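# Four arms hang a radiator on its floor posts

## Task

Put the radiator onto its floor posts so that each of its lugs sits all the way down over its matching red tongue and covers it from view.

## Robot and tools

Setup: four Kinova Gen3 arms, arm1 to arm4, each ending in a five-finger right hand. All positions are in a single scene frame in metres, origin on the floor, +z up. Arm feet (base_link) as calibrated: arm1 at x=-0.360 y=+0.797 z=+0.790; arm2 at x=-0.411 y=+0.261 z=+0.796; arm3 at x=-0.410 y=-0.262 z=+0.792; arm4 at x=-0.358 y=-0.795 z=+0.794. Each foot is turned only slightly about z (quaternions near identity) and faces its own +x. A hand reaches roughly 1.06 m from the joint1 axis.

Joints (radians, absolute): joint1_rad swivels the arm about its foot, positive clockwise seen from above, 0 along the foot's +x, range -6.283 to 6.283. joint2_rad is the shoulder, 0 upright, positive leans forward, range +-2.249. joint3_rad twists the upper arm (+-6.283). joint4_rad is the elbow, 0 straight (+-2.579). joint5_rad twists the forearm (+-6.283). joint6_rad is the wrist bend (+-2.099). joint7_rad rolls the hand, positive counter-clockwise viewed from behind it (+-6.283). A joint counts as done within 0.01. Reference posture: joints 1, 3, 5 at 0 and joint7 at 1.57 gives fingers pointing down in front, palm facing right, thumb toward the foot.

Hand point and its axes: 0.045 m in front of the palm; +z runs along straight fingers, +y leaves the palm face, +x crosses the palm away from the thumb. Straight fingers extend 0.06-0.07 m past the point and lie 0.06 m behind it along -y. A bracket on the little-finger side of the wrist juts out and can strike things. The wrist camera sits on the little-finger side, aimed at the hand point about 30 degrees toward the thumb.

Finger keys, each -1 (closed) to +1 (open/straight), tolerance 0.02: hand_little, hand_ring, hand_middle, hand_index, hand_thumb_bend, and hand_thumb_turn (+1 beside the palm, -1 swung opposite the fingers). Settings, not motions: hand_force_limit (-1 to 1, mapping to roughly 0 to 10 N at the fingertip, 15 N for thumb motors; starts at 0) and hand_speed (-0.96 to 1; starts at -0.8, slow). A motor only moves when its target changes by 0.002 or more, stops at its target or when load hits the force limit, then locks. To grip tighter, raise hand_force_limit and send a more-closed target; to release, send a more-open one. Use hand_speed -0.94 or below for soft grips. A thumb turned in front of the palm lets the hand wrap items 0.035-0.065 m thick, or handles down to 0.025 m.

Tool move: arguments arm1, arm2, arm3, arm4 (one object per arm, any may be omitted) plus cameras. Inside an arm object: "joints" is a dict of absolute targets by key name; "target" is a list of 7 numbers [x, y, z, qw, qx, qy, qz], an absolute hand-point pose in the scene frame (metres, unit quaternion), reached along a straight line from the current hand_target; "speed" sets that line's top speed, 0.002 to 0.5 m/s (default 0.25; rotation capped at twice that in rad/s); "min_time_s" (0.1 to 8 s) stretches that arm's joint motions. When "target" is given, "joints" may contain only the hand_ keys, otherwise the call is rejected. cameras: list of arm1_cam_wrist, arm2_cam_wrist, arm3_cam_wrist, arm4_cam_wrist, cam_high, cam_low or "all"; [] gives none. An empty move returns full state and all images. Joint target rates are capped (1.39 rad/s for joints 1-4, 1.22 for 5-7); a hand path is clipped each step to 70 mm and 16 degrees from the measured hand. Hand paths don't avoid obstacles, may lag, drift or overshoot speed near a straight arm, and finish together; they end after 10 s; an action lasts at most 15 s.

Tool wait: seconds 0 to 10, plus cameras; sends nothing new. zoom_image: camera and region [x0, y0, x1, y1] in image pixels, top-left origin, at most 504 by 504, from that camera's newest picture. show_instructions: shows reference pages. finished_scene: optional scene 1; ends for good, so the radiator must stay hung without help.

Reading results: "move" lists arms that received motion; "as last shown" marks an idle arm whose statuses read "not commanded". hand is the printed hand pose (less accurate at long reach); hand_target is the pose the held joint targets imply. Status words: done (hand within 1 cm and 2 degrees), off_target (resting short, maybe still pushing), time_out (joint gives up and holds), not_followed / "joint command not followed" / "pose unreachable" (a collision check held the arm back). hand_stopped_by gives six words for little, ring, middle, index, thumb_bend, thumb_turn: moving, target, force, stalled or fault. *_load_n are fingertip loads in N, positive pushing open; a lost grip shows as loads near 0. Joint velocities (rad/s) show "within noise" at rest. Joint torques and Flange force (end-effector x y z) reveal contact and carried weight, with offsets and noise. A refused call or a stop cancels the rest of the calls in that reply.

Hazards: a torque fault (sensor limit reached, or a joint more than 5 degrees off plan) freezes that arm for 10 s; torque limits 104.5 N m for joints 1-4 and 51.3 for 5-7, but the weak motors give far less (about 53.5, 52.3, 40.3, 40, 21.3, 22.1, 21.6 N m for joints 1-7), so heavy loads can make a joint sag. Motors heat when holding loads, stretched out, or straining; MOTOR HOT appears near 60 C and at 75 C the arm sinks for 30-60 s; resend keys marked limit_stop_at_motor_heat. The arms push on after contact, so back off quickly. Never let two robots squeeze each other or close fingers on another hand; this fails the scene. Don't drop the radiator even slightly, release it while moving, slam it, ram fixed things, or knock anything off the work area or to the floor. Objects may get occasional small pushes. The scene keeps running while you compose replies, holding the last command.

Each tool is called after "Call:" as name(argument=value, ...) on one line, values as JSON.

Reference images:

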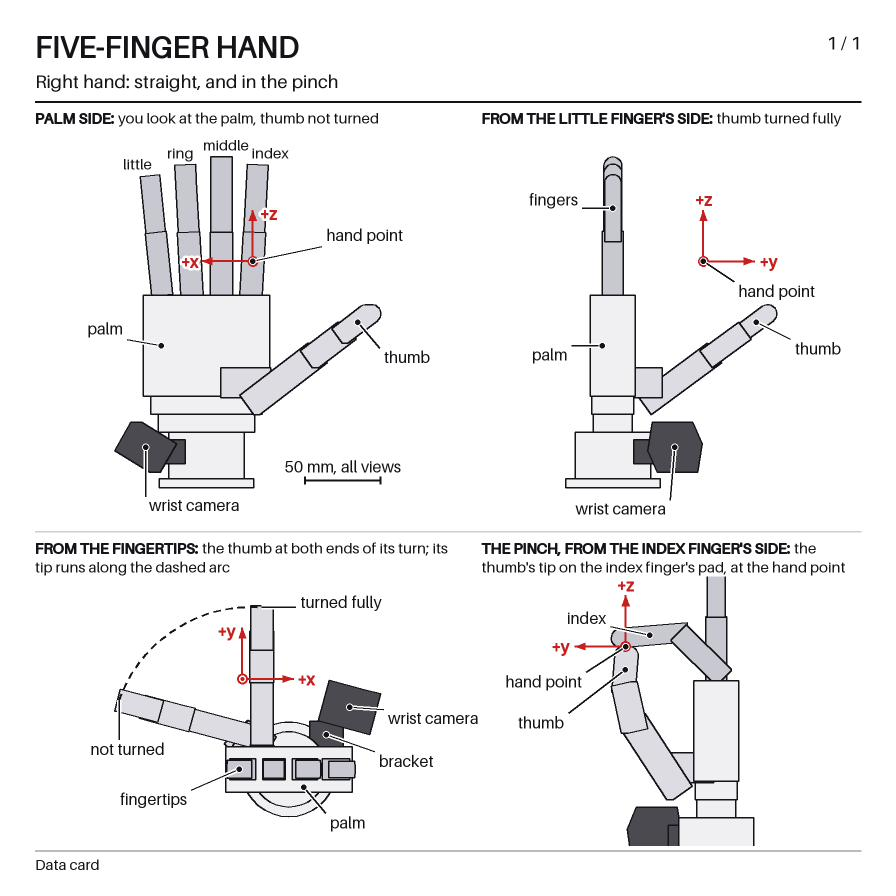

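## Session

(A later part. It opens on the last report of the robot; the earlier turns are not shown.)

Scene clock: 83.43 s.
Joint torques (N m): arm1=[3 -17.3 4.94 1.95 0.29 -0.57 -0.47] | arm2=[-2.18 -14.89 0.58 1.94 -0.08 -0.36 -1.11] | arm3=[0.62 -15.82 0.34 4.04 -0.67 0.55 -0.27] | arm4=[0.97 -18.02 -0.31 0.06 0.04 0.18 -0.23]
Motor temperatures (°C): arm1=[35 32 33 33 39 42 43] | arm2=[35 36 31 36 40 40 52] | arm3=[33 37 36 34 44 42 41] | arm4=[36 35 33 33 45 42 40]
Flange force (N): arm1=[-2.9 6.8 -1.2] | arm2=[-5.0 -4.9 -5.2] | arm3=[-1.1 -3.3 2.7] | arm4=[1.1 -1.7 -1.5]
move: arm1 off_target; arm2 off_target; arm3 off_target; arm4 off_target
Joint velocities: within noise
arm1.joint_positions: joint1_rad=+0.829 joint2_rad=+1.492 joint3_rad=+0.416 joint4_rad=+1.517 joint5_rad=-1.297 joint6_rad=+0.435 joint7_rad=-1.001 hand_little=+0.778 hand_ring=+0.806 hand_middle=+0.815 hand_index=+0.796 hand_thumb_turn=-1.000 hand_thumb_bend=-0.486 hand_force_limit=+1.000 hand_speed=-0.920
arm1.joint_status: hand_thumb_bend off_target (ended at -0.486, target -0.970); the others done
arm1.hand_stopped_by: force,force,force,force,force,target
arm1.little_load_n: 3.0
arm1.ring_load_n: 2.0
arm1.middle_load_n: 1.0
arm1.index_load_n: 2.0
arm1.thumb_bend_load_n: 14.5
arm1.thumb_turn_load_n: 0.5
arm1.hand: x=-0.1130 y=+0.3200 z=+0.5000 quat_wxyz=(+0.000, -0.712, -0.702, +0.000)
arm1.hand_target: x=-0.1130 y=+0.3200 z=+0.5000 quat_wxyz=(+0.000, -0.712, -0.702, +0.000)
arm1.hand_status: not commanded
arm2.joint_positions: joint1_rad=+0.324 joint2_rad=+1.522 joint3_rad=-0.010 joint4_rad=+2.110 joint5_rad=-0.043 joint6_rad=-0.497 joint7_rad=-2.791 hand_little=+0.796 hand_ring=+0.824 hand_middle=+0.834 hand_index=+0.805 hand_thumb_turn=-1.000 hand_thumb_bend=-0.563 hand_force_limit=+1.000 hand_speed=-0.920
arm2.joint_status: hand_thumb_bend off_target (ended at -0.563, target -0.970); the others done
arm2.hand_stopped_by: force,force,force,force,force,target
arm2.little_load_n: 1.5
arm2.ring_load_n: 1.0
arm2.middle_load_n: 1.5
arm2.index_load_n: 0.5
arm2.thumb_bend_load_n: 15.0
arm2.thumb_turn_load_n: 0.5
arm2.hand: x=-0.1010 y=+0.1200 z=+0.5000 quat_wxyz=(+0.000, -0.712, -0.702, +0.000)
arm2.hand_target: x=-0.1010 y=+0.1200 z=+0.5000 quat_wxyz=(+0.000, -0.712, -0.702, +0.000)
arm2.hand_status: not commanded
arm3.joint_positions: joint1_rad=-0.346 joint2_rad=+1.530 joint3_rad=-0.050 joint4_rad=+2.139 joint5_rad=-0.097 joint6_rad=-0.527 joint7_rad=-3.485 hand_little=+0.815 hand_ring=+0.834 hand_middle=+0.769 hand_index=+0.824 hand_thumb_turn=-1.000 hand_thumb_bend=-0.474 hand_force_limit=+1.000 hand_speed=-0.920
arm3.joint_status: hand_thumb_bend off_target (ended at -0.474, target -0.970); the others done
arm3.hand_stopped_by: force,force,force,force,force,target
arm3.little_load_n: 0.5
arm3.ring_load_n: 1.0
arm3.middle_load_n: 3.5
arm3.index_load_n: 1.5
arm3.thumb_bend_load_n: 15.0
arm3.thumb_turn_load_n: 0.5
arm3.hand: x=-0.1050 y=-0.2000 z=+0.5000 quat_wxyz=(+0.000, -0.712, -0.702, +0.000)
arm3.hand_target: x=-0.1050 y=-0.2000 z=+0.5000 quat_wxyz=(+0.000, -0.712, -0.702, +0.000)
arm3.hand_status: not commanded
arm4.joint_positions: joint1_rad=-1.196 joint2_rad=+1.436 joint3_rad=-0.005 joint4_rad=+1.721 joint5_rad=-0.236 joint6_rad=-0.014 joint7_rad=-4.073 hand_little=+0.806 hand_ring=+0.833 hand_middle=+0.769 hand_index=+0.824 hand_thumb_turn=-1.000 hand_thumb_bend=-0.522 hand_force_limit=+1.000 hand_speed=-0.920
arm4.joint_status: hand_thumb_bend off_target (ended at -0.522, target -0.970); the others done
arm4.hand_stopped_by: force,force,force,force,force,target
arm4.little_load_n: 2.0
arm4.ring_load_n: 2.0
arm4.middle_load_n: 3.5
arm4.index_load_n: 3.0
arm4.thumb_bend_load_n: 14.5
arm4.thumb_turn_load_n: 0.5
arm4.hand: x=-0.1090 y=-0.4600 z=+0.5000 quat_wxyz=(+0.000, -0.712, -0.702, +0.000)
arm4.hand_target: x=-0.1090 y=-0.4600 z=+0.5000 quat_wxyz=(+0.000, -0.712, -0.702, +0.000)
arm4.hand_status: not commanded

Call:
move(arm1={"target": [-0.113, 0.320, 0.506, 0, 0.7124, 0.7018, 0], "speed": 0.01}, arm2={"target": [-0.101, 0.120, 0.506, 0, 0.7124, 0.7018, 0], "speed": 0.01}, arm3={"target": [-0.105, -0.200, 0.506, 0, 0.7124, 0.7018, 0], "speed": 0.01}, arm4={"target": [-0.109, -0.460, 0.506, 0, 0.7124, 0.7018, 0], "speed": 0.01}, cameras=["arm1_cam_wrist"])

Scene clock: 86.03 s.
Joint torques (N m): arm1=[2.22 -23.73 5.67 0.03 0.04 -0.33 -0.32] | arm2=[-2.25 -19.72 1.03 4.21 -0.09 -0.67 -1.03] | arm3=[1.01 -18.39 1.23 4.17 -0.92 -0.02 -0.28] | arm4=[1.27 -25.15 0.59 -0.74 0.06 -0.34 -0.18]
Motor temperatures (°C): arm1=[35 32 33 33 39 42 43] | arm2=[35 36 31 36 40 40 52] | arm3=[33 37 36 34 44 42 41] | arm4=[36 35 33 33 45 42 40]
Flange force (N): arm1=[-2.1 4.9 9.8] | arm2=[-4.8 -4.7 11.8] | arm3=[-0.3 -5.2 9.3] | arm4=[0.2 -3.0 14.0]
move: arm1 done; arm2 done; arm3 done; arm4 done
Joint velocities: within noise
arm1.joint_positions: joint1_rad=+0.826 joint2_rad=+1.479 joint3_rad=+0.420 joint4_rad=+1.528 joint5_rad=-1.293 joint6_rad=+0.439 joint7_rad=-1.002 hand_little=+0.778 hand_ring=+0.806 hand_middle=+0.815 hand_index=+0.796 hand_thumb_turn=-1.000 hand_thumb_bend=-0.486 hand_force_limit=+1.000 hand_speed=-0.920
arm1.joint_status: not commanded
arm1.hand_stopped_by: force,force,force,force,force,target
arm1.little_load_n: 3.0
arm1.ring_load_n: 3.0
arm1.middle_load_n: 0.0
arm1.index_load_n: 5.0
arm1.thumb_bend_load_n: 12.0
arm1.thumb_turn_load_n: 1.0
arm1.hand: x=-0.1130 y=+0.3200 z=+0.5060 quat_wxyz=(+0.000, -0.712, -0.702, +0.000)
arm1.hand_target: x=-0.1130 y=+0.3200 z=+0.5060 quat_wxyz=(+0.000, -0.712, -0.702, +0.000)
arm1.hand_status: done (0.000 m and 0.0 deg from the pose sent, 0.006 m and 0.0 deg at the start)
arm2.joint_positions: joint1_rad=+0.324 joint2_rad=+1.507 joint3_rad=-0.010 joint4_rad=+2.124 joint5_rad=-0.043 joint6_rad=-0.495 joint7_rad=-2.791 hand_little=+0.796 hand_ring=+0.824 hand_middle=+0.834 hand_index=+0.805 hand_thumb_turn=-1.000 hand_thumb_bend=-0.563 hand_force_limit=+1.000 hand_speed=-0.920
arm2.joint_status: not commanded
arm2.hand_stopped_by: force,force,force,force,force,target
arm2.little_load_n: 2.0
arm2.ring_load_n: 1.5
arm2.middle_load_n: 2.0
arm2.index_load_n: 0.5
arm2.thumb_bend_load_n: 14.0
arm2.thumb_turn_load_n: 1.0
arm2.hand: x=-0.1010 y=+0.1200 z=+0.5060 quat_wxyz=(+0.000, -0.712, -0.702, +0.000)
arm2.hand_target: x=-0.1010 y=+0.1200 z=+0.5060 quat_wxyz=(+0.000, -0.712, -0.702, +0.000)
arm2.hand_status: done (0.000 m and 0.0 deg from the pose sent, 0.006 m and 0.0 deg at the start)
arm3.joint_positions: joint1_rad=-0.346 joint2_rad=+1.515 joint3_rad=-0.050 joint4_rad=+2.152 joint5_rad=-0.097 joint6_rad=-0.526 joint7_rad=-3.485 hand_little=+0.815 hand_ring=+0.834 hand_middle=+0.769 hand_index=+0.824 hand_thumb_turn=-1.000 hand_thumb_bend=-0.474 hand_force_limit=+1.000 hand_speed=-0.920
arm3.joint_status: not commanded
arm3.hand_stopped_by: force,force,force,force,force,target
arm3.little_load_n: 1.5
arm3.ring_load_n: 2.5
arm3.middle_load_n: 4.5
arm3.index_load_n: 3.0
arm3.thumb_bend_load_n: 13.0
arm3.thumb_turn_load_n: 0.5
arm3.hand: x=-0.1050 y=-0.2000 z=+0.5060 quat_wxyz=(+0.000, -0.712, -0.702, +0.000)
arm3.hand_target: x=-0.1050 y=-0.2000 z=+0.5060 quat_wxyz=(+0.000, -0.712, -0.702, +0.000)
arm3.hand_status: done (0.000 m and 0.0 deg from the pose sent, 0.006 m and 0.0 deg at the start)
arm4.joint_positions: joint1_rad=-1.197 joint2_rad=+1.421 joint3_rad=-0.005 joint4_rad=+1.732 joint5_rad=-0.236 joint6_rad=-0.011 joint7_rad=-4.073 hand_little=+0.806 hand_ring=+0.834 hand_middle=+0.769 hand_index=+0.825 hand_thumb_turn=-1.000 hand_thumb_bend=-0.522 hand_force_limit=+1.000 hand_speed=-0.920
arm4.joint_status: not commanded
arm4.hand_stopped_by: force,force,force,force,force,target
arm4.little_load_n: 2.5
arm4.ring_load_n: 2.5
arm4.middle_load_n: 5.0
arm4.index_load_n: 4.5
arm4.thumb_bend_load_n: 13.0
arm4.thumb_turn_load_n: 1.0
arm4.hand: x=-0.1090 y=-0.4600 z=+0.5060 quat_wxyz=(+0.000, -0.712, -0.702, +0.000)
arm4.hand_target: x=-0.1090 y=-0.4600 z=+0.5060 quat_wxyz=(+0.000, -0.712, -0.702, +0.000)
arm4.hand_status: done (0.000 m and 0.0 deg from the pose sent, 0.006 m and 0.0 deg at the start)
arm1_cam_wrist: T_world_to_cam=[[0.96069, 0.27498, 0.03819, -0.01059], [0.22272, -0.84549, 0.48533, 0.05733], [0.16575, -0.45774, -0.8735, 0.72136]] pos_world=[-0.12216, 0.38158, 0.60269]

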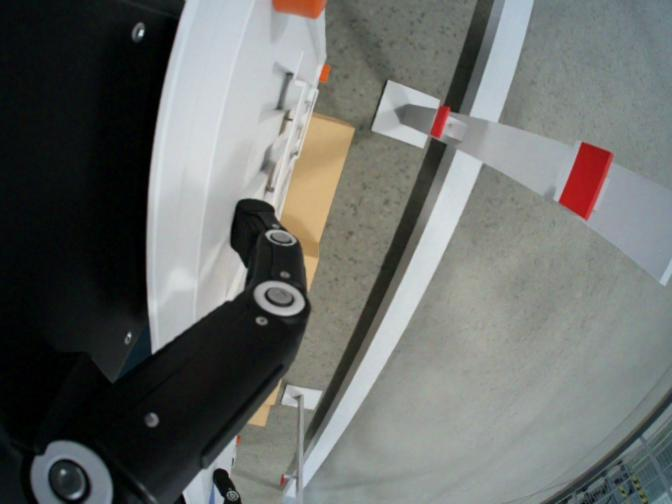

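Call:
move(cameras=["cam_high", "cam_low", "arm1_cam_wrist", "arm4_cam_wrist"])

Call:
zoom_image(camera="cam_high", region=[330, 180, 630, 420])

Call:
zoom_image(camera="cam_low", region=[400, 100, 480, 200])

Call:
zoom_image(camera="cam_low", region=[350, 300, 480, 420])

Scene clock: 92.07 s.
Joint torques (N m): arm1=[2.21 -23.77 5.65 0.08 0.04 -0.33 -0.32] | arm2=[-2.23 -19.69 1.04 4.25 -0.12 -0.67 -1.05] | arm3=[0.99 -18.42 1.23 4.15 -0.93 -0.05 -0.25] | arm4=[1.26 -25.13 0.58 -0.71 0.06 -0.33 -0.19]
Motor temperatures (°C): arm1=[35 33 33 33 39 42 43] | arm2=[35 36 31 36 40 40 52] | arm3=[32 37 35 34 44 42 41] | arm4=[36 36 33 33 45 42 40]
Flange force (N): arm1=[-2.4 5.0 10.0] | arm2=[-4.8 -4.6 11.8] | arm3=[-0.4 -5.1 9.3] | arm4=[0.2 -2.9 14.0]
Joint velocities: within noise
arm1.joint_positions: joint1_rad=+0.826 joint2_rad=+1.479 joint3_rad=+0.420 joint4_rad=+1.528 joint5_rad=-1.293 joint6_rad=+0.439 joint7_rad=-1.002 hand_little=+0.778 hand_ring=+0.806 hand_middle=+0.815 hand_index=+0.796 hand_thumb_turn=-1.000 hand_thumb_bend=-0.486 hand_force_limit=+1.000 hand_speed=-0.920
arm1.joint_status: not commanded
arm1.hand_stopped_by: force,force,force,force,force,target
arm1.little_load_n: 3.0
arm1.ring_load_n: 3.5
arm1.middle_load_n: 0.0
arm1.index_load_n: 5.0
arm1.thumb_bend_load_n: 12.0
arm1.thumb_turn_load_n: 1.0
arm1.hand: x=-0.1130 y=+0.3200 z=+0.5060 quat_wxyz=(+0.000, -0.712, -0.702, +0.000) (m; scene frame)
arm1.hand_target: x=-0.1130 y=+0.3200 z=+0.5060 quat_wxyz=(+0.000, -0.712, -0.702, +0.000) (m; scene frame)
arm1.hand_status: done (0.000 m and 0.0 deg from the pose sent, 0.006 m and 0.0 deg at the start)
arm2.joint_positions: joint1_rad=+0.324 joint2_rad=+1.507 joint3_rad=-0.010 joint4_rad=+2.124 joint5_rad=-0.043 joint6_rad=-0.495 joint7_rad=-2.791 hand_little=+0.796 hand_ring=+0.824 hand_middle=+0.834 hand_index=+0.805 hand_thumb_turn=-1.000 hand_thumb_bend=-0.563 hand_force_limit=+1.000 hand_speed=-0.920
arm2.joint_status: not commanded
arm2.hand_stopped_by: force,force,force,force,force,target
arm2.little_load_n: 2.0
arm2.ring_load_n: 2.0
arm2.middle_load_n: 2.5
arm2.index_load_n: 0.5
arm2.thumb_bend_load_n: 14.5
arm2.thumb_turn_load_n: 0.5
arm2.hand: x=-0.1010 y=+0.1200 z=+0.5060 quat_wxyz=(+0.000, -0.712, -0.702, +0.000) (m; scene frame)
arm2.hand_target: x=-0.1010 y=+0.1200 z=+0.5060 quat_wxyz=(+0.000, -0.712, -0.702, +0.000) (m; scene frame)
arm2.hand_status: done (0.000 m and 0.0 deg from the pose sent, 0.006 m and 0.0 deg at the start)
arm3.joint_positions: joint1_rad=-0.346 joint2_rad=+1.515 joint3_rad=-0.050 joint4_rad=+2.152 joint5_rad=-0.097 joint6_rad=-0.526 joint7_rad=-3.485 hand_little=+0.815 hand_ring=+0.834 hand_middle=+0.769 hand_index=+0.824 hand_thumb_turn=-1.000 hand_thumb_bend=-0.474 hand_force_limit=+1.000 hand_speed=-0.920
arm3.joint_status: not commanded
arm3.hand_stopped_by: force,force,force,force,force,target
arm3.little_load_n: 1.5
arm3.ring_load_n: 2.0
arm3.middle_load_n: 4.5
arm3.index_load_n: 3.0
arm3.thumb_bend_load_n: 13.0
arm3.thumb_turn_load_n: 0.0
arm3.hand: x=-0.1050 y=-0.2000 z=+0.5060 quat_wxyz=(+0.000, -0.712, -0.702, +0.000) (m; scene frame)
arm3.hand_target: x=-0.1050 y=-0.2000 z=+0.5060 quat_wxyz=(+0.000, -0.712, -0.702, +0.000) (m; scene frame)
arm3.hand_status: done (0.000 m and 0.0 deg from the pose sent, 0.006 m and 0.0 deg at the start)
arm4.joint_positions: joint1_rad=-1.197 joint2_rad=+1.421 joint3_rad=-0.005 joint4_rad=+1.732 joint5_rad=-0.236 joint6_rad=-0.011 joint7_rad=-4.073 hand_little=+0.806 hand_ring=+0.834 hand_middle=+0.769 hand_index=+0.825 hand_thumb_turn=-1.000 hand_thumb_bend=-0.522 hand_force_limit=+1.000 hand_speed=-0.920
arm4.joint_status: not commanded
arm4.hand_stopped_by: force,force,force,force,force,target
arm4.little_load_n: 2.5
arm4.ring_load_n: 2.5
arm4.middle_load_n: 5.0
arm4.index_load_n: 4.0
arm4.thumb_bend_load_n: 13.5
arm4.thumb_turn_load_n: 1.0
arm4.hand: x=-0.1090 y=-0.4600 z=+0.5060 quat_wxyz=(+0.000, -0.712, -0.702, +0.000) (m; scene frame)
arm4.hand_target: x=-0.1090 y=-0.4600 z=+0.5060 quat_wxyz=(+0.000, -0.712, -0.702, +0.000) (m; scene frame)
arm4.hand_status: done (0.000 m and 0.0 deg from the pose sent, 0.006 m and 0.0 deg at the start)
pictures: arm1_cam_wrist, arm4_cam_wrist, cam_high, cam_low
camera_calibration:
arm1_cam_wrist: T_world_to_cam=[[0.96069, 0.27498, 0.03819, -0.01059], [0.22272, -0.84549, 0.48533, 0.05733], [0.16575, -0.45774, -0.8735, 0.72136]] pos_world=[-0.12216, 0.38158, 0.60269]
arm4_cam_wrist: T_world_to_cam=[[0.96472, 0.26224, -0.02331, 0.24629], [0.23928, -0.83643, 0.49307, -0.60696], [0.10981, -0.48126, -0.86967, 0.34631]] pos_world=[-0.13039, -0.4056, 0.6062]

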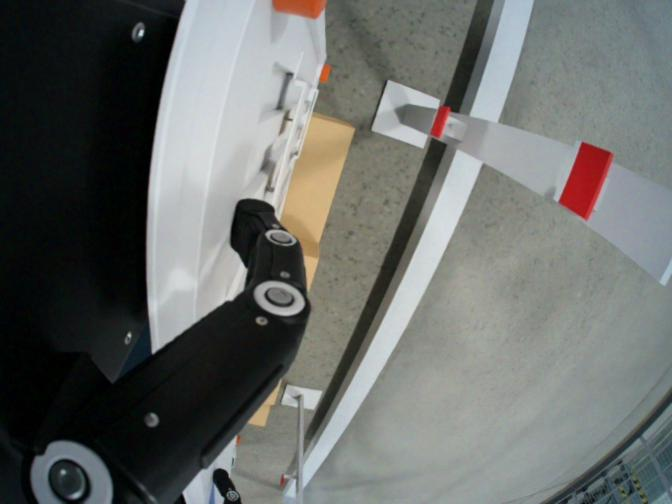

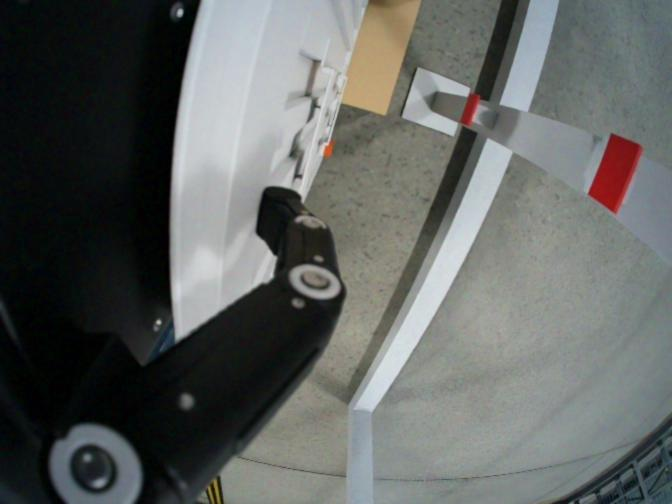

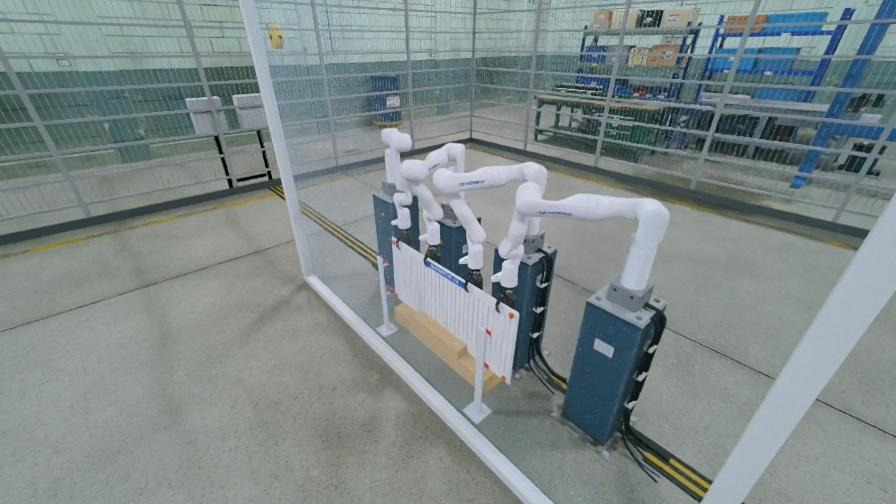

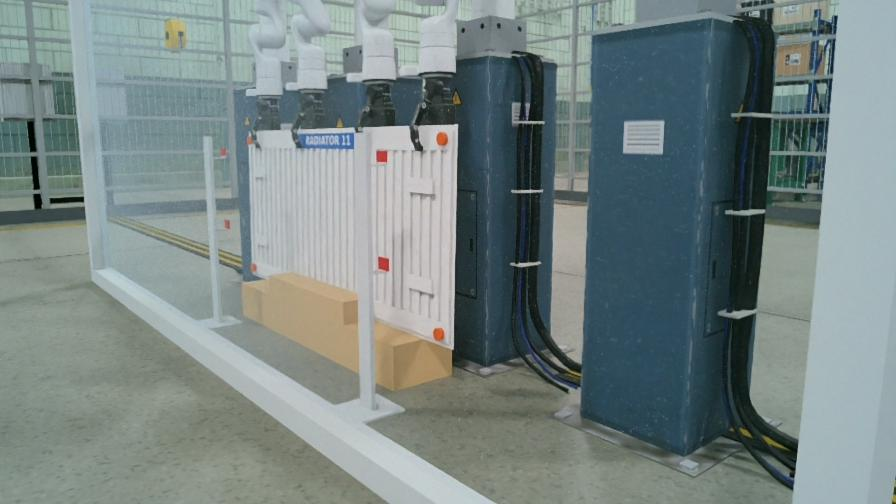

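Scaled by 1.680 from the camera's image (finer frame: 1280x720).

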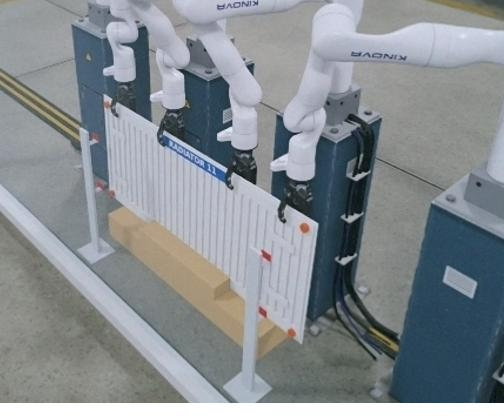

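Scaled by 5.040 from the camera's image (finer frame: 1280x720).

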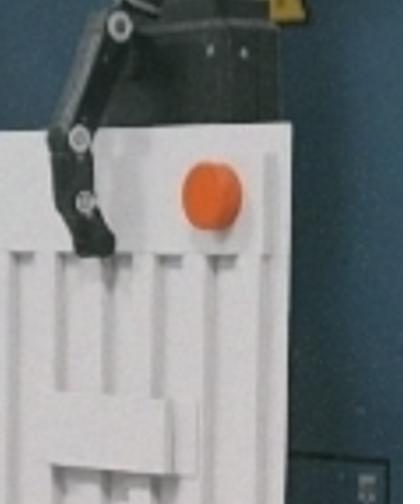

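Scaled by 3.877 from the camera's image (finer frame: 1280x720).

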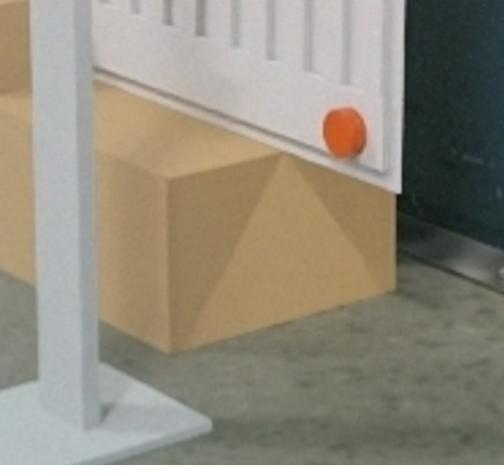

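Call:
zoom_image(camera="arm1_cam_wrist", region=[140, 40, 340, 260])

Call:
zoom_image(camera="cam_low", region=[395, 120, 465, 200])

Scaled by 2.291 from the camera's image (finer frame: 960x720).

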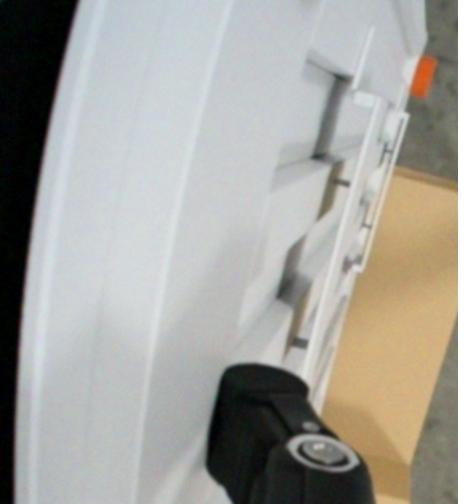

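Scaled by 6.300 from the camera's image (finer frame: 1280x720).

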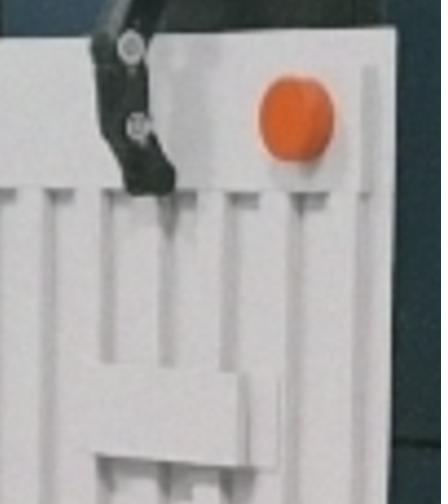

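Call:
move(arm2={"joints": {"hand_little": 0.25, "hand_ring": 0.25, "hand_middle": 0.25, "hand_index": 0.25, "hand_force_limit": 0.0, "hand_speed": -0.94}})

Scene clock: 99.83 s.
Joint torques (N m): arm1=[2.21 -23.76 5.59 0.1 0.05 -0.3 -0.33] | arm2=[-2.35 -19.8 0.77 4.01 0.17 -1.13 -0.89] | arm3=[0.97 -18.44 1.25 4.2 -0.96 -0.02 -0.28] | arm4=[1.26 -25.19 0.5 -0.71 0.06 -0.31 -0.19]
Motor temperatures (°C): arm1=[35 33 33 33 39 42 43] | arm2=[35 37 31 36 40 40 52] | arm3=[32 37 35 34 44 42 41] | arm4=[36 37 33 33 45 42 40]
Flange force (N): arm1=[-2.5 5.0 10.0] | arm2=[-5.0 -3.5 11.4] | arm3=[-0.5 -5.1 9.5] | arm4=[0.2 -2.9 14.1]
move: arm2 off_target
Joint velocities: within noise
arm1, arm3, arm4: as last shown
arm2.joint_positions: joint1_rad=+0.324 joint2_rad=+1.507 joint3_rad=-0.010 joint4_rad=+2.124 joint5_rad=-0.043 joint6_rad=-0.495 joint7_rad=-2.791 hand_little=+0.775 hand_ring=+0.804 hand_middle=+0.818 hand_index=+0.734 hand_thumb_turn=-1.000 hand_thumb_bend=-0.563 hand_force_limit=+0.000 hand_speed=-0.940
arm2.joint_status: hand_little off_target (ended at +0.775, target +0.250); hand_ring off_target (ended at +0.804, target +0.250); hand_middle off_target (ended at +0.818, target +0.250); hand_index off_target (ended at +0.734, target +0.250); the others done
arm2.hand_stopped_by: force,force,force,force,force,target
arm2.little_load_n: 5.0
arm2.ring_load_n: 5.0
arm2.middle_load_n: 4.5
arm2.index_load_n: 5.5
arm2.thumb_bend_load_n: 15.0
arm2.thumb_turn_load_n: 0.5
arm2.hand: x=-0.1010 y=+0.1200 z=+0.5060 quat_wxyz=(+0.000, -0.712, -0.702, +0.000)
arm2.hand_target: x=-0.1010 y=+0.1200 z=+0.5060 quat_wxyz=(+0.000, -0.712, -0.702, +0.000)
arm2.hand_status: not commanded
arm3.ring_load_n: 2.5
arm3.middle_load_n: 4.0
arm3.thumb_turn_load_n: 0.5
arm4.ring_load_n: 2.0
arm4.index_load_n: 4.5
arm4.thumb_bend_load_n: 13.0
pictures: none

Call:
move(arm2={"joints": {"hand_little": 0.2, "hand_ring": 0.2, "hand_middle": 0.2, "hand_index": 0.2, "hand_force_limit": 0.6, "hand_speed": -0.94}})

Scene clock: 100.57 s.
Joint torques (N m): arm1=[2.24 -23.74 5.61 0.15 0.05 -0.31 -0.31] | arm2=[-2.19 -21.84 0.62 2.4 0.15 -2.2 -1.05] | arm3=[0.98 -18.5 1.19 4.27 -0.91 0.01 -0.24] | arm4=[1.13 -25.14 0.27 -0.58 0.07 -0.24 -0.2]
Motor temperatures (°C): arm1=[35 33 33 33 39 42 43] | arm2=[35 37 31 36 40 40 52] | arm3=[32 37 35 34 44 42 41] | arm4=[36 37 33 33 45 42 40]
Flange force (N): arm1=[-2.6 5.2 10.0] | arm2=[-4.0 -5.9 12.6] | arm3=[-0.4 -5.2 9.8] | arm4=[0.4 -2.6 14.3]
move: arm2 off_target
Joint velocities: within noise
arm1, arm3, arm4: as last shown
arm2.joint_positions: joint1_rad=+0.324 joint2_rad=+1.507 joint3_rad=-0.010 joint4_rad=+2.124 joint5_rad=-0.043 joint6_rad=-0.495 joint7_rad=-2.791 hand_little=+0.743 hand_ring=+0.772 hand_middle=+0.787 hand_index=+0.708 hand_thumb_turn=-1.000 hand_thumb_bend=-0.562 hand_force_limit=+0.600 hand_speed=-0.940
arm2.joint_status: hand_little off_target (ended at +0.743, target +0.200); hand_ring off_target (ended at +0.772, target +0.200); hand_middle off_target (ended at +0.787, target +0.200); hand_index off_target (ended at +0.708, target +0.200); the others done
arm2.hand_stopped_by: force,force,force,force,force,target
arm2.little_load_n: 8.0
arm2.ring_load_n: 8.5
arm2.middle_load_n: 8.0
arm2.index_load_n: 7.5
arm2.thumb_bend_load_n: 17.0
arm2.thumb_turn_load_n: 0.5
arm2.hand: x=-0.1011 y=+0.1200 z=+0.5060 quat_wxyz=(+0.000, -0.712, -0.702, +0.000)
arm2.hand_target: x=-0.1010 y=+0.1200 z=+0.5060 quat_wxyz=(+0.000, -0.712, -0.702, +0.000)
arm2.hand_status: not commanded
arm3.little_load_n: 2.0
arm3.ring_load_n: 2.0
arm3.middle_load_n: 4.5
arm4.ring_load_n: 2.5
arm4.thumb_bend_load_n: 13.5
pictures: none

Call:
move(arm1={"joints": {"hand_little": 0.2, "hand_ring": 0.2, "hand_middle": 0.2, "hand_index": 0.2, "hand_force_limit": 0.6, "hand_speed": -0.94}}, arm3={"joints": {"hand_little": 0.2, "hand_ring": 0.2, "hand_middle": 0.2, "hand_index": 0.2, "hand_force_limit": 0.6, "hand_speed": -0.94}}, arm4={"joints": {"hand_little": 0.2, "hand_ring": 0.2, "hand_middle": 0.2, "hand_index": 0.2, "hand_force_limit": 0.6, "hand_speed": -0.94}})

Scene clock: 102.13 s.
Joint torques (N m): arm1=[1.75 -21.49 3.86 0.14 -0.22 0.28 -0.45] | arm2=[-2.21 -21.9 0.62 2.36 0.18 -2.22 -1.04] | arm3=[1.13 -19.83 1.21 1.73 -1.02 -1.44 -0.42] | arm4=[1.31 -23.75 0.54 -0.68 -0.18 -0.6 -0.45]
Motor temperatures (°C): arm1=[35 33 33 33 39 42 43] | arm2=[35 37 31 36 40 40 52] | arm3=[32 37 35 34 44 42 41] | arm4=[36 38 33 33 45 42 40]
Flange force (N): arm1=[-3.1 4.1 4.5] | arm2=[-4.0 -6.0 12.7] | arm3=[-1.4 -7.3 7.1] | arm4=[0.9 -2.1 10.6]
move: arm1 off_target; arm3 off_target; arm4 off_target
Joint velocities: within noise
arm1.joint_positions: joint1_rad=+0.826 joint2_rad=+1.479 joint3_rad=+0.420 joint4_rad=+1.528 joint5_rad=-1.293 joint6_rad=+0.439 joint7_rad=-1.002 hand_little=+0.723 hand_ring=+0.763 hand_middle=+0.694 hand_index=+0.765 hand_thumb_turn=-1.000 hand_thumb_bend=-0.485 hand_force_limit=+0.600 hand_speed=-0.940
arm1.joint_status: hand_little off_target (ended at +0.723, target +0.200); hand_ring off_target (ended at +0.763, target +0.200); hand_middle off_target (ended at +0.694, target +0.200); hand_index off_target (ended at +0.765, target +0.200); the others done
arm1.hand_stopped_by: force,force,force,force,force,target
arm1.little_load_n: 6.5
arm1.ring_load_n: 5.5
arm1.middle_load_n: 8.0
arm1.index_load_n: 4.5
arm1.thumb_bend_load_n: 18.0
arm1.thumb_turn_load_n: 1.5
arm1.hand: x=-0.1130 y=+0.3200 z=+0.5060 quat_wxyz=(+0.000, -0.712, -0.702, +0.000)
arm1.hand_target: x=-0.1130 y=+0.3200 z=+0.5060 quat_wxyz=(+0.000, -0.712, -0.702, +0.000)
arm1.hand_status: not commanded
arm2: as last shown
arm2.middle_load_n: 8.5
arm2.thumb_bend_load_n: 16.5
arm2.hand: x=-0.1010 y=+0.1200 z=+0.5060 quat_wxyz=(+0.000, -0.712, -0.702, +0.000)
arm3.joint_positions: joint1_rad=-0.346 joint2_rad=+1.515 joint3_rad=-0.050 joint4_rad=+2.152 joint5_rad=-0.097 joint6_rad=-0.526 joint7_rad=-3.485 hand_little=+0.755 hand_ring=+0.791 hand_middle=+0.737 hand_index=+0.787 hand_thumb_turn=-1.000 hand_thumb_bend=-0.472 hand_force_limit=+0.600 hand_speed=-0.940
arm3.joint_status: hand_little off_target (ended at +0.755, target +0.200); hand_ring off_target (ended at +0.791, target +0.200); hand_middle off_target (ended at +0.737, target +0.200); hand_index off_target (ended at +0.787, target +0.200); the others done
arm3.hand_stopped_by: force,force,force,force,force,target
arm3.little_load_n: 9.0
arm3.ring_load_n: 7.0
arm3.middle_load_n: 6.5
arm3.index_load_n: 8.0
arm3.thumb_bend_load_n: 22.0
arm3.thumb_turn_load_n: 1.5
arm3.hand: x=-0.1050 y=-0.2000 z=+0.5060 quat_wxyz=(+0.000, -0.712, -0.702, +0.000)
arm3.hand_target: x=-0.1050 y=-0.2000 z=+0.5060 quat_wxyz=(+0.000, -0.712, -0.702, +0.000)
arm3.hand_status: not commanded
arm4.joint_positions: joint1_rad=-1.197 joint2_rad=+1.421 joint3_rad=-0.005 joint4_rad=+1.732 joint5_rad=-0.236 joint6_rad=-0.011 joint7_rad=-4.073 hand_little=+0.747 hand_ring=+0.785 hand_middle=+0.738 hand_index=+0.788 hand_thumb_turn=-1.000 hand_thumb_bend=-0.520 hand_force_limit=+0.600 hand_speed=-0.940
arm4.joint_status: hand_little off_target (ended at +0.747, target +0.200); hand_ring off_target (ended at +0.785, target +0.200); hand_middle off_target (ended at +0.738, target +0.200); hand_index off_target (ended at +0.788, target +0.200); the others done
arm4.hand_stopped_by: force,force,force,force,force,target
arm4.little_load_n: 8.0
arm4.ring_load_n: 8.0
arm4.middle_load_n: 6.0
arm4.index_load_n: 6.5
arm4.thumb_bend_load_n: 19.5
arm4.thumb_turn_load_n: 2.0
arm4.hand: x=-0.1090 y=-0.4600 z=+0.5060 quat_wxyz=(+0.000, -0.712, -0.702, +0.000)
arm4.hand_target: x=-0.1090 y=-0.4600 z=+0.5060 quat_wxyz=(+0.000, -0.712, -0.702, +0.000)
arm4.hand_status: not commanded
pictures: none

Call:
move(arm1={"target": [-0.113, 0.320, 0.511, 0, 0.7124, 0.7018, 0], "speed": 0.01}, arm2={"target": [-0.101, 0.120, 0.511, 0, 0.7124, 0.7018, 0], "speed": 0.01}, arm3={"target": [-0.105, -0.200, 0.511, 0, 0.7124, 0.7018, 0], "speed": 0.01}, arm4={"target": [-0.109, -0.460, 0.511, 0, 0.7124, 0.7018, 0], "speed": 0.01}, cameras=["arm1_cam_wrist", "arm4_cam_wrist", "cam_low"])

Scene clock: 103.50 s.
Joint torques (N m): arm1=[2.83 -26.95 6.87 0.07 -0.1 -0.28 -0.43] | arm2=[-2.38 -24.56 0.76 3.13 0.17 -2.56 -0.98] | arm3=[0.93 -23.39 1.24 3.31 -1.01 -1.69 -0.36] | arm4=[0.95 -29.17 0.47 -0.63 -0.13 -0.5 -0.39]
Motor temperatures (°C): arm1=[35 34 33 33 39 42 43] | arm2=[35 37 31 36 40 40 52] | arm3=[32 37 35 34 44 42 41] | arm4=[36 38 33 33 45 42 40]
Flange force (N): arm1=[-2.6 6.3 17.3] | arm2=[-4.1 -6.5 21.0] | arm3=[-2.0 -7.6 19.5] | arm4=[0.4 -1.5 23.9]
move: arm1 done; arm2 done; arm3 done; arm4 done
Joint velocities: within noise
arm1.joint_positions: joint1_rad=+0.824 joint2_rad=+1.468 joint3_rad=+0.423 joint4_rad=+1.538 joint5_rad=-1.290 joint6_rad=+0.442 joint7_rad=-1.003 hand_little=+0.723 hand_ring=+0.763 hand_middle=+0.694 hand_index=+0.765 hand_thumb_turn=-1.000 hand_thumb_bend=-0.484 hand_force_limit=+0.600 hand_speed=-0.940
arm1.joint_status: not commanded
arm1.hand_stopped_by: force,force,force,force,force,target
arm1.little_load_n: 4.5
arm1.ring_load_n: 4.0
arm1.middle_load_n: 6.5
arm1.index_load_n: 3.0
arm1.thumb_bend_load_n: 19.0
arm1.thumb_turn_load_n: 1.5
arm1.hand: x=-0.1130 y=+0.3200 z=+0.5110 quat_wxyz=(+0.000, -0.712, -0.702, +0.000)
arm1.hand_target: x=-0.1130 y=+0.3200 z=+0.5110 quat_wxyz=(+0.000, -0.712, -0.702, +0.000)
arm1.hand_status: done (0.000 m and 0.0 deg from the pose sent, 0.005 m and 0.0 deg at the start)
arm2.joint_positions: joint1_rad=+0.324 joint2_rad=+1.495 joint3_rad=-0.010 joint4_rad=+2.135 joint5_rad=-0.044 joint6_rad=-0.494 joint7_rad=-2.791 hand_little=+0.743 hand_ring=+0.772 hand_middle=+0.787 hand_index=+0.708 hand_thumb_turn=-1.000 hand_thumb_bend=-0.562 hand_force_limit=+0.600 hand_speed=-0.940
arm2.joint_status: not commanded
arm2.hand_stopped_by: force,force,force,force,force,target
arm2.little_load_n: 7.5
arm2.ring_load_n: 7.5
arm2.middle_load_n: 7.5
arm2.index_load_n: 7.0
arm2.thumb_bend_load_n: 17.0
arm2.thumb_turn_load_n: 1.0
arm2.hand: x=-0.1010 y=+0.1200 z=+0.5110 quat_wxyz=(+0.000, -0.712, -0.702, +0.000)
arm2.hand_target: x=-0.1010 y=+0.1200 z=+0.5110 quat_wxyz=(+0.000, -0.712, -0.702, +0.000)
arm2.hand_status: done (0.000 m and 0.0 deg from the pose sent, 0.005 m and 0.0 deg at the start)
arm3.joint_positions: joint1_rad=-0.346 joint2_rad=+1.503 joint3_rad=-0.050 joint4_rad=+2.163 joint5_rad=-0.098 joint6_rad=-0.525 joint7_rad=-3.485 hand_little=+0.755 hand_ring=+0.791 hand_middle=+0.737 hand_index=+0.787 hand_thumb_turn=-1.000 hand_thumb_bend=-0.472 hand_force_limit=+0.600 hand_speed=-0.940
arm3.joint_status: not commanded
arm3.hand_stopped_by: force,force,force,force,force,target
arm3.little_load_n: 7.5
arm3.ring_load_n: 6.0
arm3.middle_load_n: 6.0
arm3.index_load_n: 8.0
arm3.thumb_bend_load_n: 23.0
arm3.thumb_turn_load_n: 1.5
arm3.hand: x=-0.1050 y=-0.2000 z=+0.5110 quat_wxyz=(+0.000, -0.712, -0.702, +0.000)
arm3.hand_target: x=-0.1050 y=-0.2000 z=+0.5110 quat_wxyz=(+0.000, -0.712, -0.702, +0.000)
arm3.hand_status: done (0.000 m and 0.0 deg from the pose sent, 0.005 m and 0.0 deg at the start)
arm4.joint_positions: joint1_rad=-1.197 joint2_rad=+1.409 joint3_rad=-0.004 joint4_rad=+1.742 joint5_rad=-0.236 joint6_rad=-0.009 joint7_rad=-4.073 hand_little=+0.747 hand_ring=+0.785 hand_middle=+0.738 hand_index=+0.788 hand_thumb_turn=-1.000 hand_thumb_bend=-0.520 hand_force_limit=+0.600 hand_speed=-0.940
arm4.joint_status: not commanded
arm4.hand_stopped_by: force,force,force,force,force,target
arm4.little_load_n: 7.5
arm4.ring_load_n: 7.0
arm4.middle_load_n: 5.0
arm4.index_load_n: 5.5
arm4.thumb_bend_load_n: 20.5
arm4.thumb_turn_load_n: 1.5
arm4.hand: x=-0.1090 y=-0.4600 z=+0.5110 quat_wxyz=(+0.000, -0.712, -0.702, +0.000)
arm4.hand_target: x=-0.1090 y=-0.4600 z=+0.5110 quat_wxyz=(+0.000, -0.712, -0.702, +0.000)
arm4.hand_status: done (0.000 m and 0.0 deg from the pose sent, 0.005 m and 0.0 deg at the start)
arm1_cam_wrist: T_world_to_cam=[[0.9607, 0.27496, 0.03821, -0.01078], [0.22269, -0.8455, 0.48533, 0.0549], [0.16575, -0.45774, -0.8735, 0.72572]] pos_world=[-0.12216, 0.38158, 0.60769]
arm4_cam_wrist: T_world_to_cam=[[0.9647, 0.26232, -0.02336, 0.24646], [0.23937, -0.83641, 0.49307, -0.6094], [0.10981, -0.48126, -0.86967, 0.35066]] pos_world=[-0.13039, -0.4056, 0.6112]

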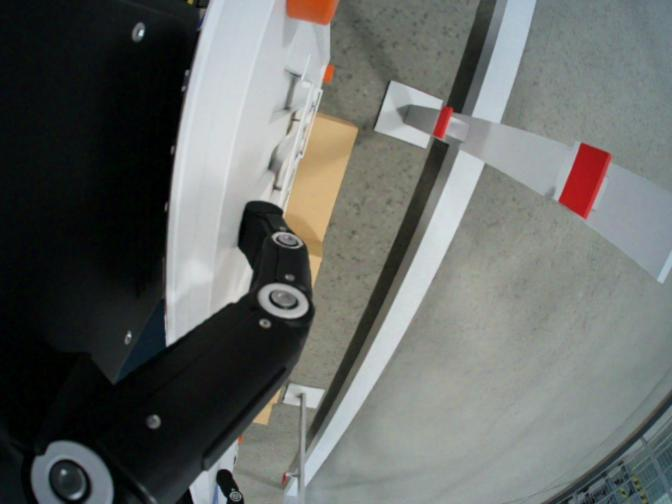

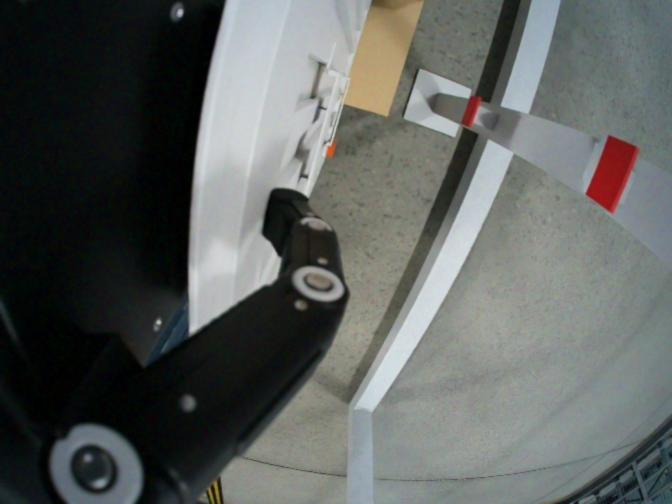

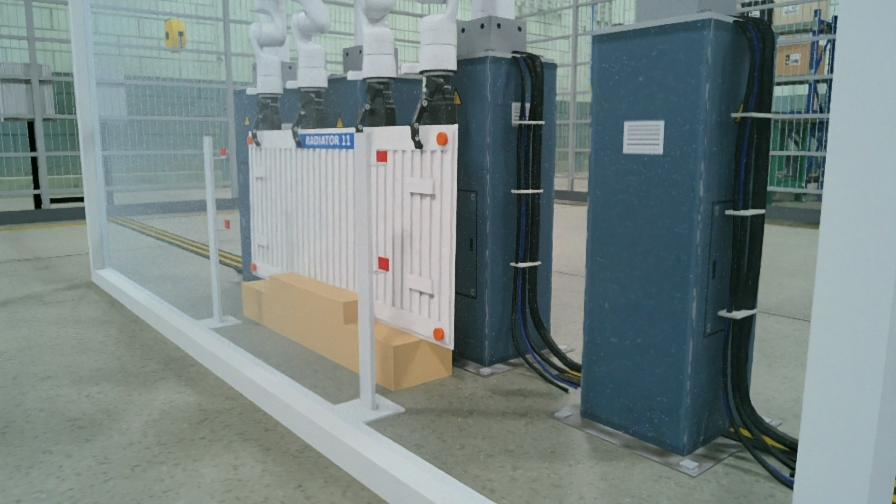

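Call:
zoom_image(camera="cam_low", region=[395, 300, 465, 380])

Call:
move(arm1={"target": [-0.113, 0.320, 0.517, 0, 0.7124, 0.7018, 0], "speed": 0.01}, arm2={"target": [-0.101, 0.120, 0.517, 0, 0.7124, 0.7018, 0], "speed": 0.01}, arm3={"target": [-0.105, -0.200, 0.517, 0, 0.7124, 0.7018, 0], "speed": 0.01}, arm4={"target": [-0.109, -0.460, 0.517, 0, 0.7124, 0.7018, 0], "speed": 0.01}, cameras=["arm1_cam_wrist", "cam_low"])

Call:
zoom_image(camera="cam_low", region=[395, 300, 465, 380])

Scaled by 6.300 from the camera's image (finer frame: 1280x720).

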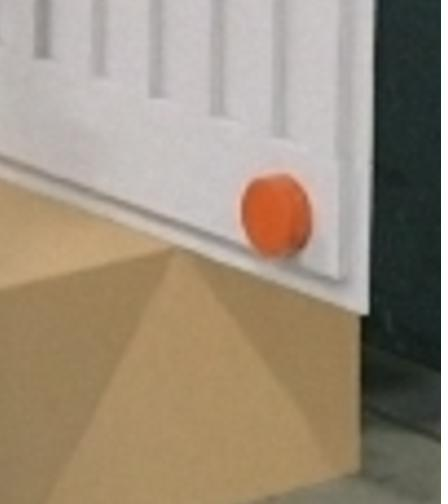

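Scene clock: 105.43 s.
Joint torques (N m): arm1=[2.82 -26.88 6.98 0.11 -0.07 -0.31 -0.43] | arm2=[-2.4 -24.43 0.73 2.47 0.16 -2.77 -0.98] | arm3=[0.82 -23.36 1.13 3.47 -0.95 -1.57 -0.34] | arm4=[0.99 -28.49 0.49 -0.68 -0.15 -0.46 -0.37]
Motor temperatures (°C): arm1=[35 34 33 33 39 42 43] | arm2=[35 37 31 36 40 40 52] | arm3=[32 37 35 34 44 42 41] | arm4=[36 38 33 33 45 42 40]
Flange force (N): arm1=[-2.7 6.2 17.4] | arm2=[-4.0 -7.1 19.3] | arm3=[-2.3 -7.5 20.0] | arm4=[0.4 -1.6 22.3]
move: arm1 done; arm2 done; arm3 done; arm4 done
Joint velocities: within noise
arm1.joint_positions: joint1_rad=+0.822 joint2_rad=+1.456 joint3_rad=+0.427 joint4_rad=+1.549 joint5_rad=-1.286 joint6_rad=+0.447 joint7_rad=-1.004 hand_little=+0.723 hand_ring=+0.763 hand_middle=+0.694 hand_index=+0.765 hand_thumb_turn=-1.000 hand_thumb_bend=-0.484 hand_force_limit=+0.600 hand_speed=-0.940
arm1.joint_status: not commanded
arm1.hand_stopped_by: force,force,force,force,force,target
arm1.little_load_n: 4.0
arm1.ring_load_n: 3.5
arm1.middle_load_n: 6.5
arm1.index_load_n: 3.0
arm1.thumb_bend_load_n: 19.0
arm1.thumb_turn_load_n: 1.5
arm1.hand: x=-0.1130 y=+0.3200 z=+0.5170 quat_wxyz=(+0.000, -0.712, -0.702, +0.000)
arm1.hand_target: x=-0.1130 y=+0.3200 z=+0.5170 quat_wxyz=(+0.000, -0.712, -0.702, +0.000)
arm1.hand_status: done (0.000 m and 0.0 deg from the pose sent, 0.006 m and 0.0 deg at the start)
arm2.joint_positions: joint1_rad=+0.324 joint2_rad=+1.480 joint3_rad=-0.010 joint4_rad=+2.148 joint5_rad=-0.044 joint6_rad=-0.493 joint7_rad=-2.791 hand_little=+0.743 hand_ring=+0.772 hand_middle=+0.787 hand_index=+0.708 hand_thumb_turn=-1.000 hand_thumb_bend=-0.562 hand_force_limit=+0.600 hand_speed=-0.940
arm2.joint_status: not commanded
arm2.hand_stopped_by: force,force,force,force,force,target
arm2.little_load_n: 7.5
arm2.ring_load_n: 8.0
arm2.middle_load_n: 8.0
arm2.index_load_n: 6.5
arm2.thumb_bend_load_n: 17.0
arm2.thumb_turn_load_n: 0.5
arm2.hand: x=-0.1010 y=+0.1200 z=+0.5170 quat_wxyz=(+0.000, -0.712, -0.702, +0.000)
arm2.hand_target: x=-0.1010 y=+0.1200 z=+0.5170 quat_wxyz=(+0.000, -0.712, -0.702, +0.000)
arm2.hand_status: done (0.000 m and 0.0 deg from the pose sent, 0.006 m and 0.0 deg at the start)
arm3.joint_positions: joint1_rad=-0.346 joint2_rad=+1.488 joint3_rad=-0.051 joint4_rad=+2.177 joint5_rad=-0.098 joint6_rad=-0.523 joint7_rad=-3.486 hand_little=+0.755 hand_ring=+0.791 hand_middle=+0.737 hand_index=+0.787 hand_thumb_turn=-1.000 hand_thumb_bend=-0.472 hand_force_limit=+0.600 hand_speed=-0.940
arm3.joint_status: not commanded
arm3.hand_stopped_by: force,force,force,force,force,target
arm3.little_load_n: 7.5
arm3.ring_load_n: 6.0
arm3.middle_load_n: 5.5
arm3.index_load_n: 8.0
arm3.thumb_bend_load_n: 23.0
arm3.thumb_turn_load_n: 1.5
arm3.hand: x=-0.1050 y=-0.2000 z=+0.5170 quat_wxyz=(+0.000, -0.712, -0.702, +0.000)
arm3.hand_target: x=-0.1050 y=-0.2000 z=+0.5170 quat_wxyz=(+0.000, -0.712, -0.702, +0.000)
arm3.hand_status: done (0.000 m and 0.0 deg from the pose sent, 0.006 m and 0.0 deg at the start)
arm4.joint_positions: joint1_rad=-1.198 joint2_rad=+1.395 joint3_rad=-0.003 joint4_rad=+1.753 joint5_rad=-0.236 joint6_rad=-0.005 joint7_rad=-4.073 hand_little=+0.747 hand_ring=+0.785 hand_middle=+0.738 hand_index=+0.788 hand_thumb_turn=-1.000 hand_thumb_bend=-0.520 hand_force_limit=+0.600 hand_speed=-0.940
arm4.joint_status: not commanded
arm4.hand_stopped_by: force,force,force,force,force,target
arm4.little_load_n: 7.0
arm4.ring_load_n: 7.0
arm4.middle_load_n: 5.0
arm4.index_load_n: 5.5
arm4.thumb_bend_load_n: 20.5
arm4.thumb_turn_load_n: 1.5
arm4.hand: x=-0.1090 y=-0.4600 z=+0.5170 quat_wxyz=(+0.000, -0.712, -0.702, +0.000)
arm4.hand_target: x=-0.1090 y=-0.4600 z=+0.5170 quat_wxyz=(+0.000, -0.712, -0.702, +0.000)
arm4.hand_status: done (0.000 m and 0.0 deg from the pose sent, 0.006 m and 0.0 deg at the start)
arm1_cam_wrist: T_world_to_cam=[[0.96071, 0.27494, 0.03811, -0.01094], [0.22272, -0.8455, 0.48531, 0.052], [0.16565, -0.45775, -0.87351, 0.73096]] pos_world=[-0.12216, 0.38158, 0.61369]

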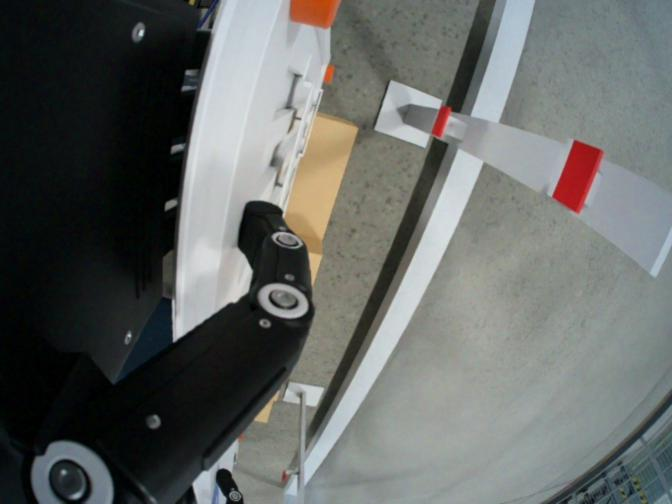

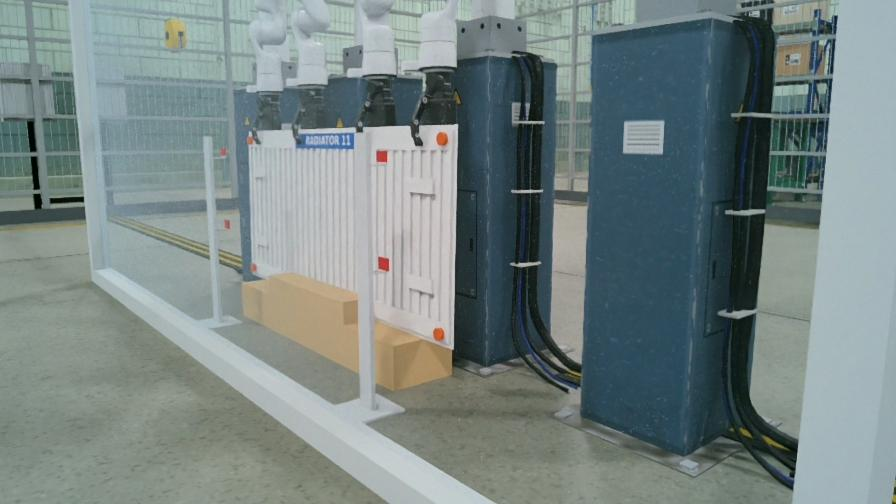

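Scaled by 6.300 from the camera's image (finer frame: 1280x720).

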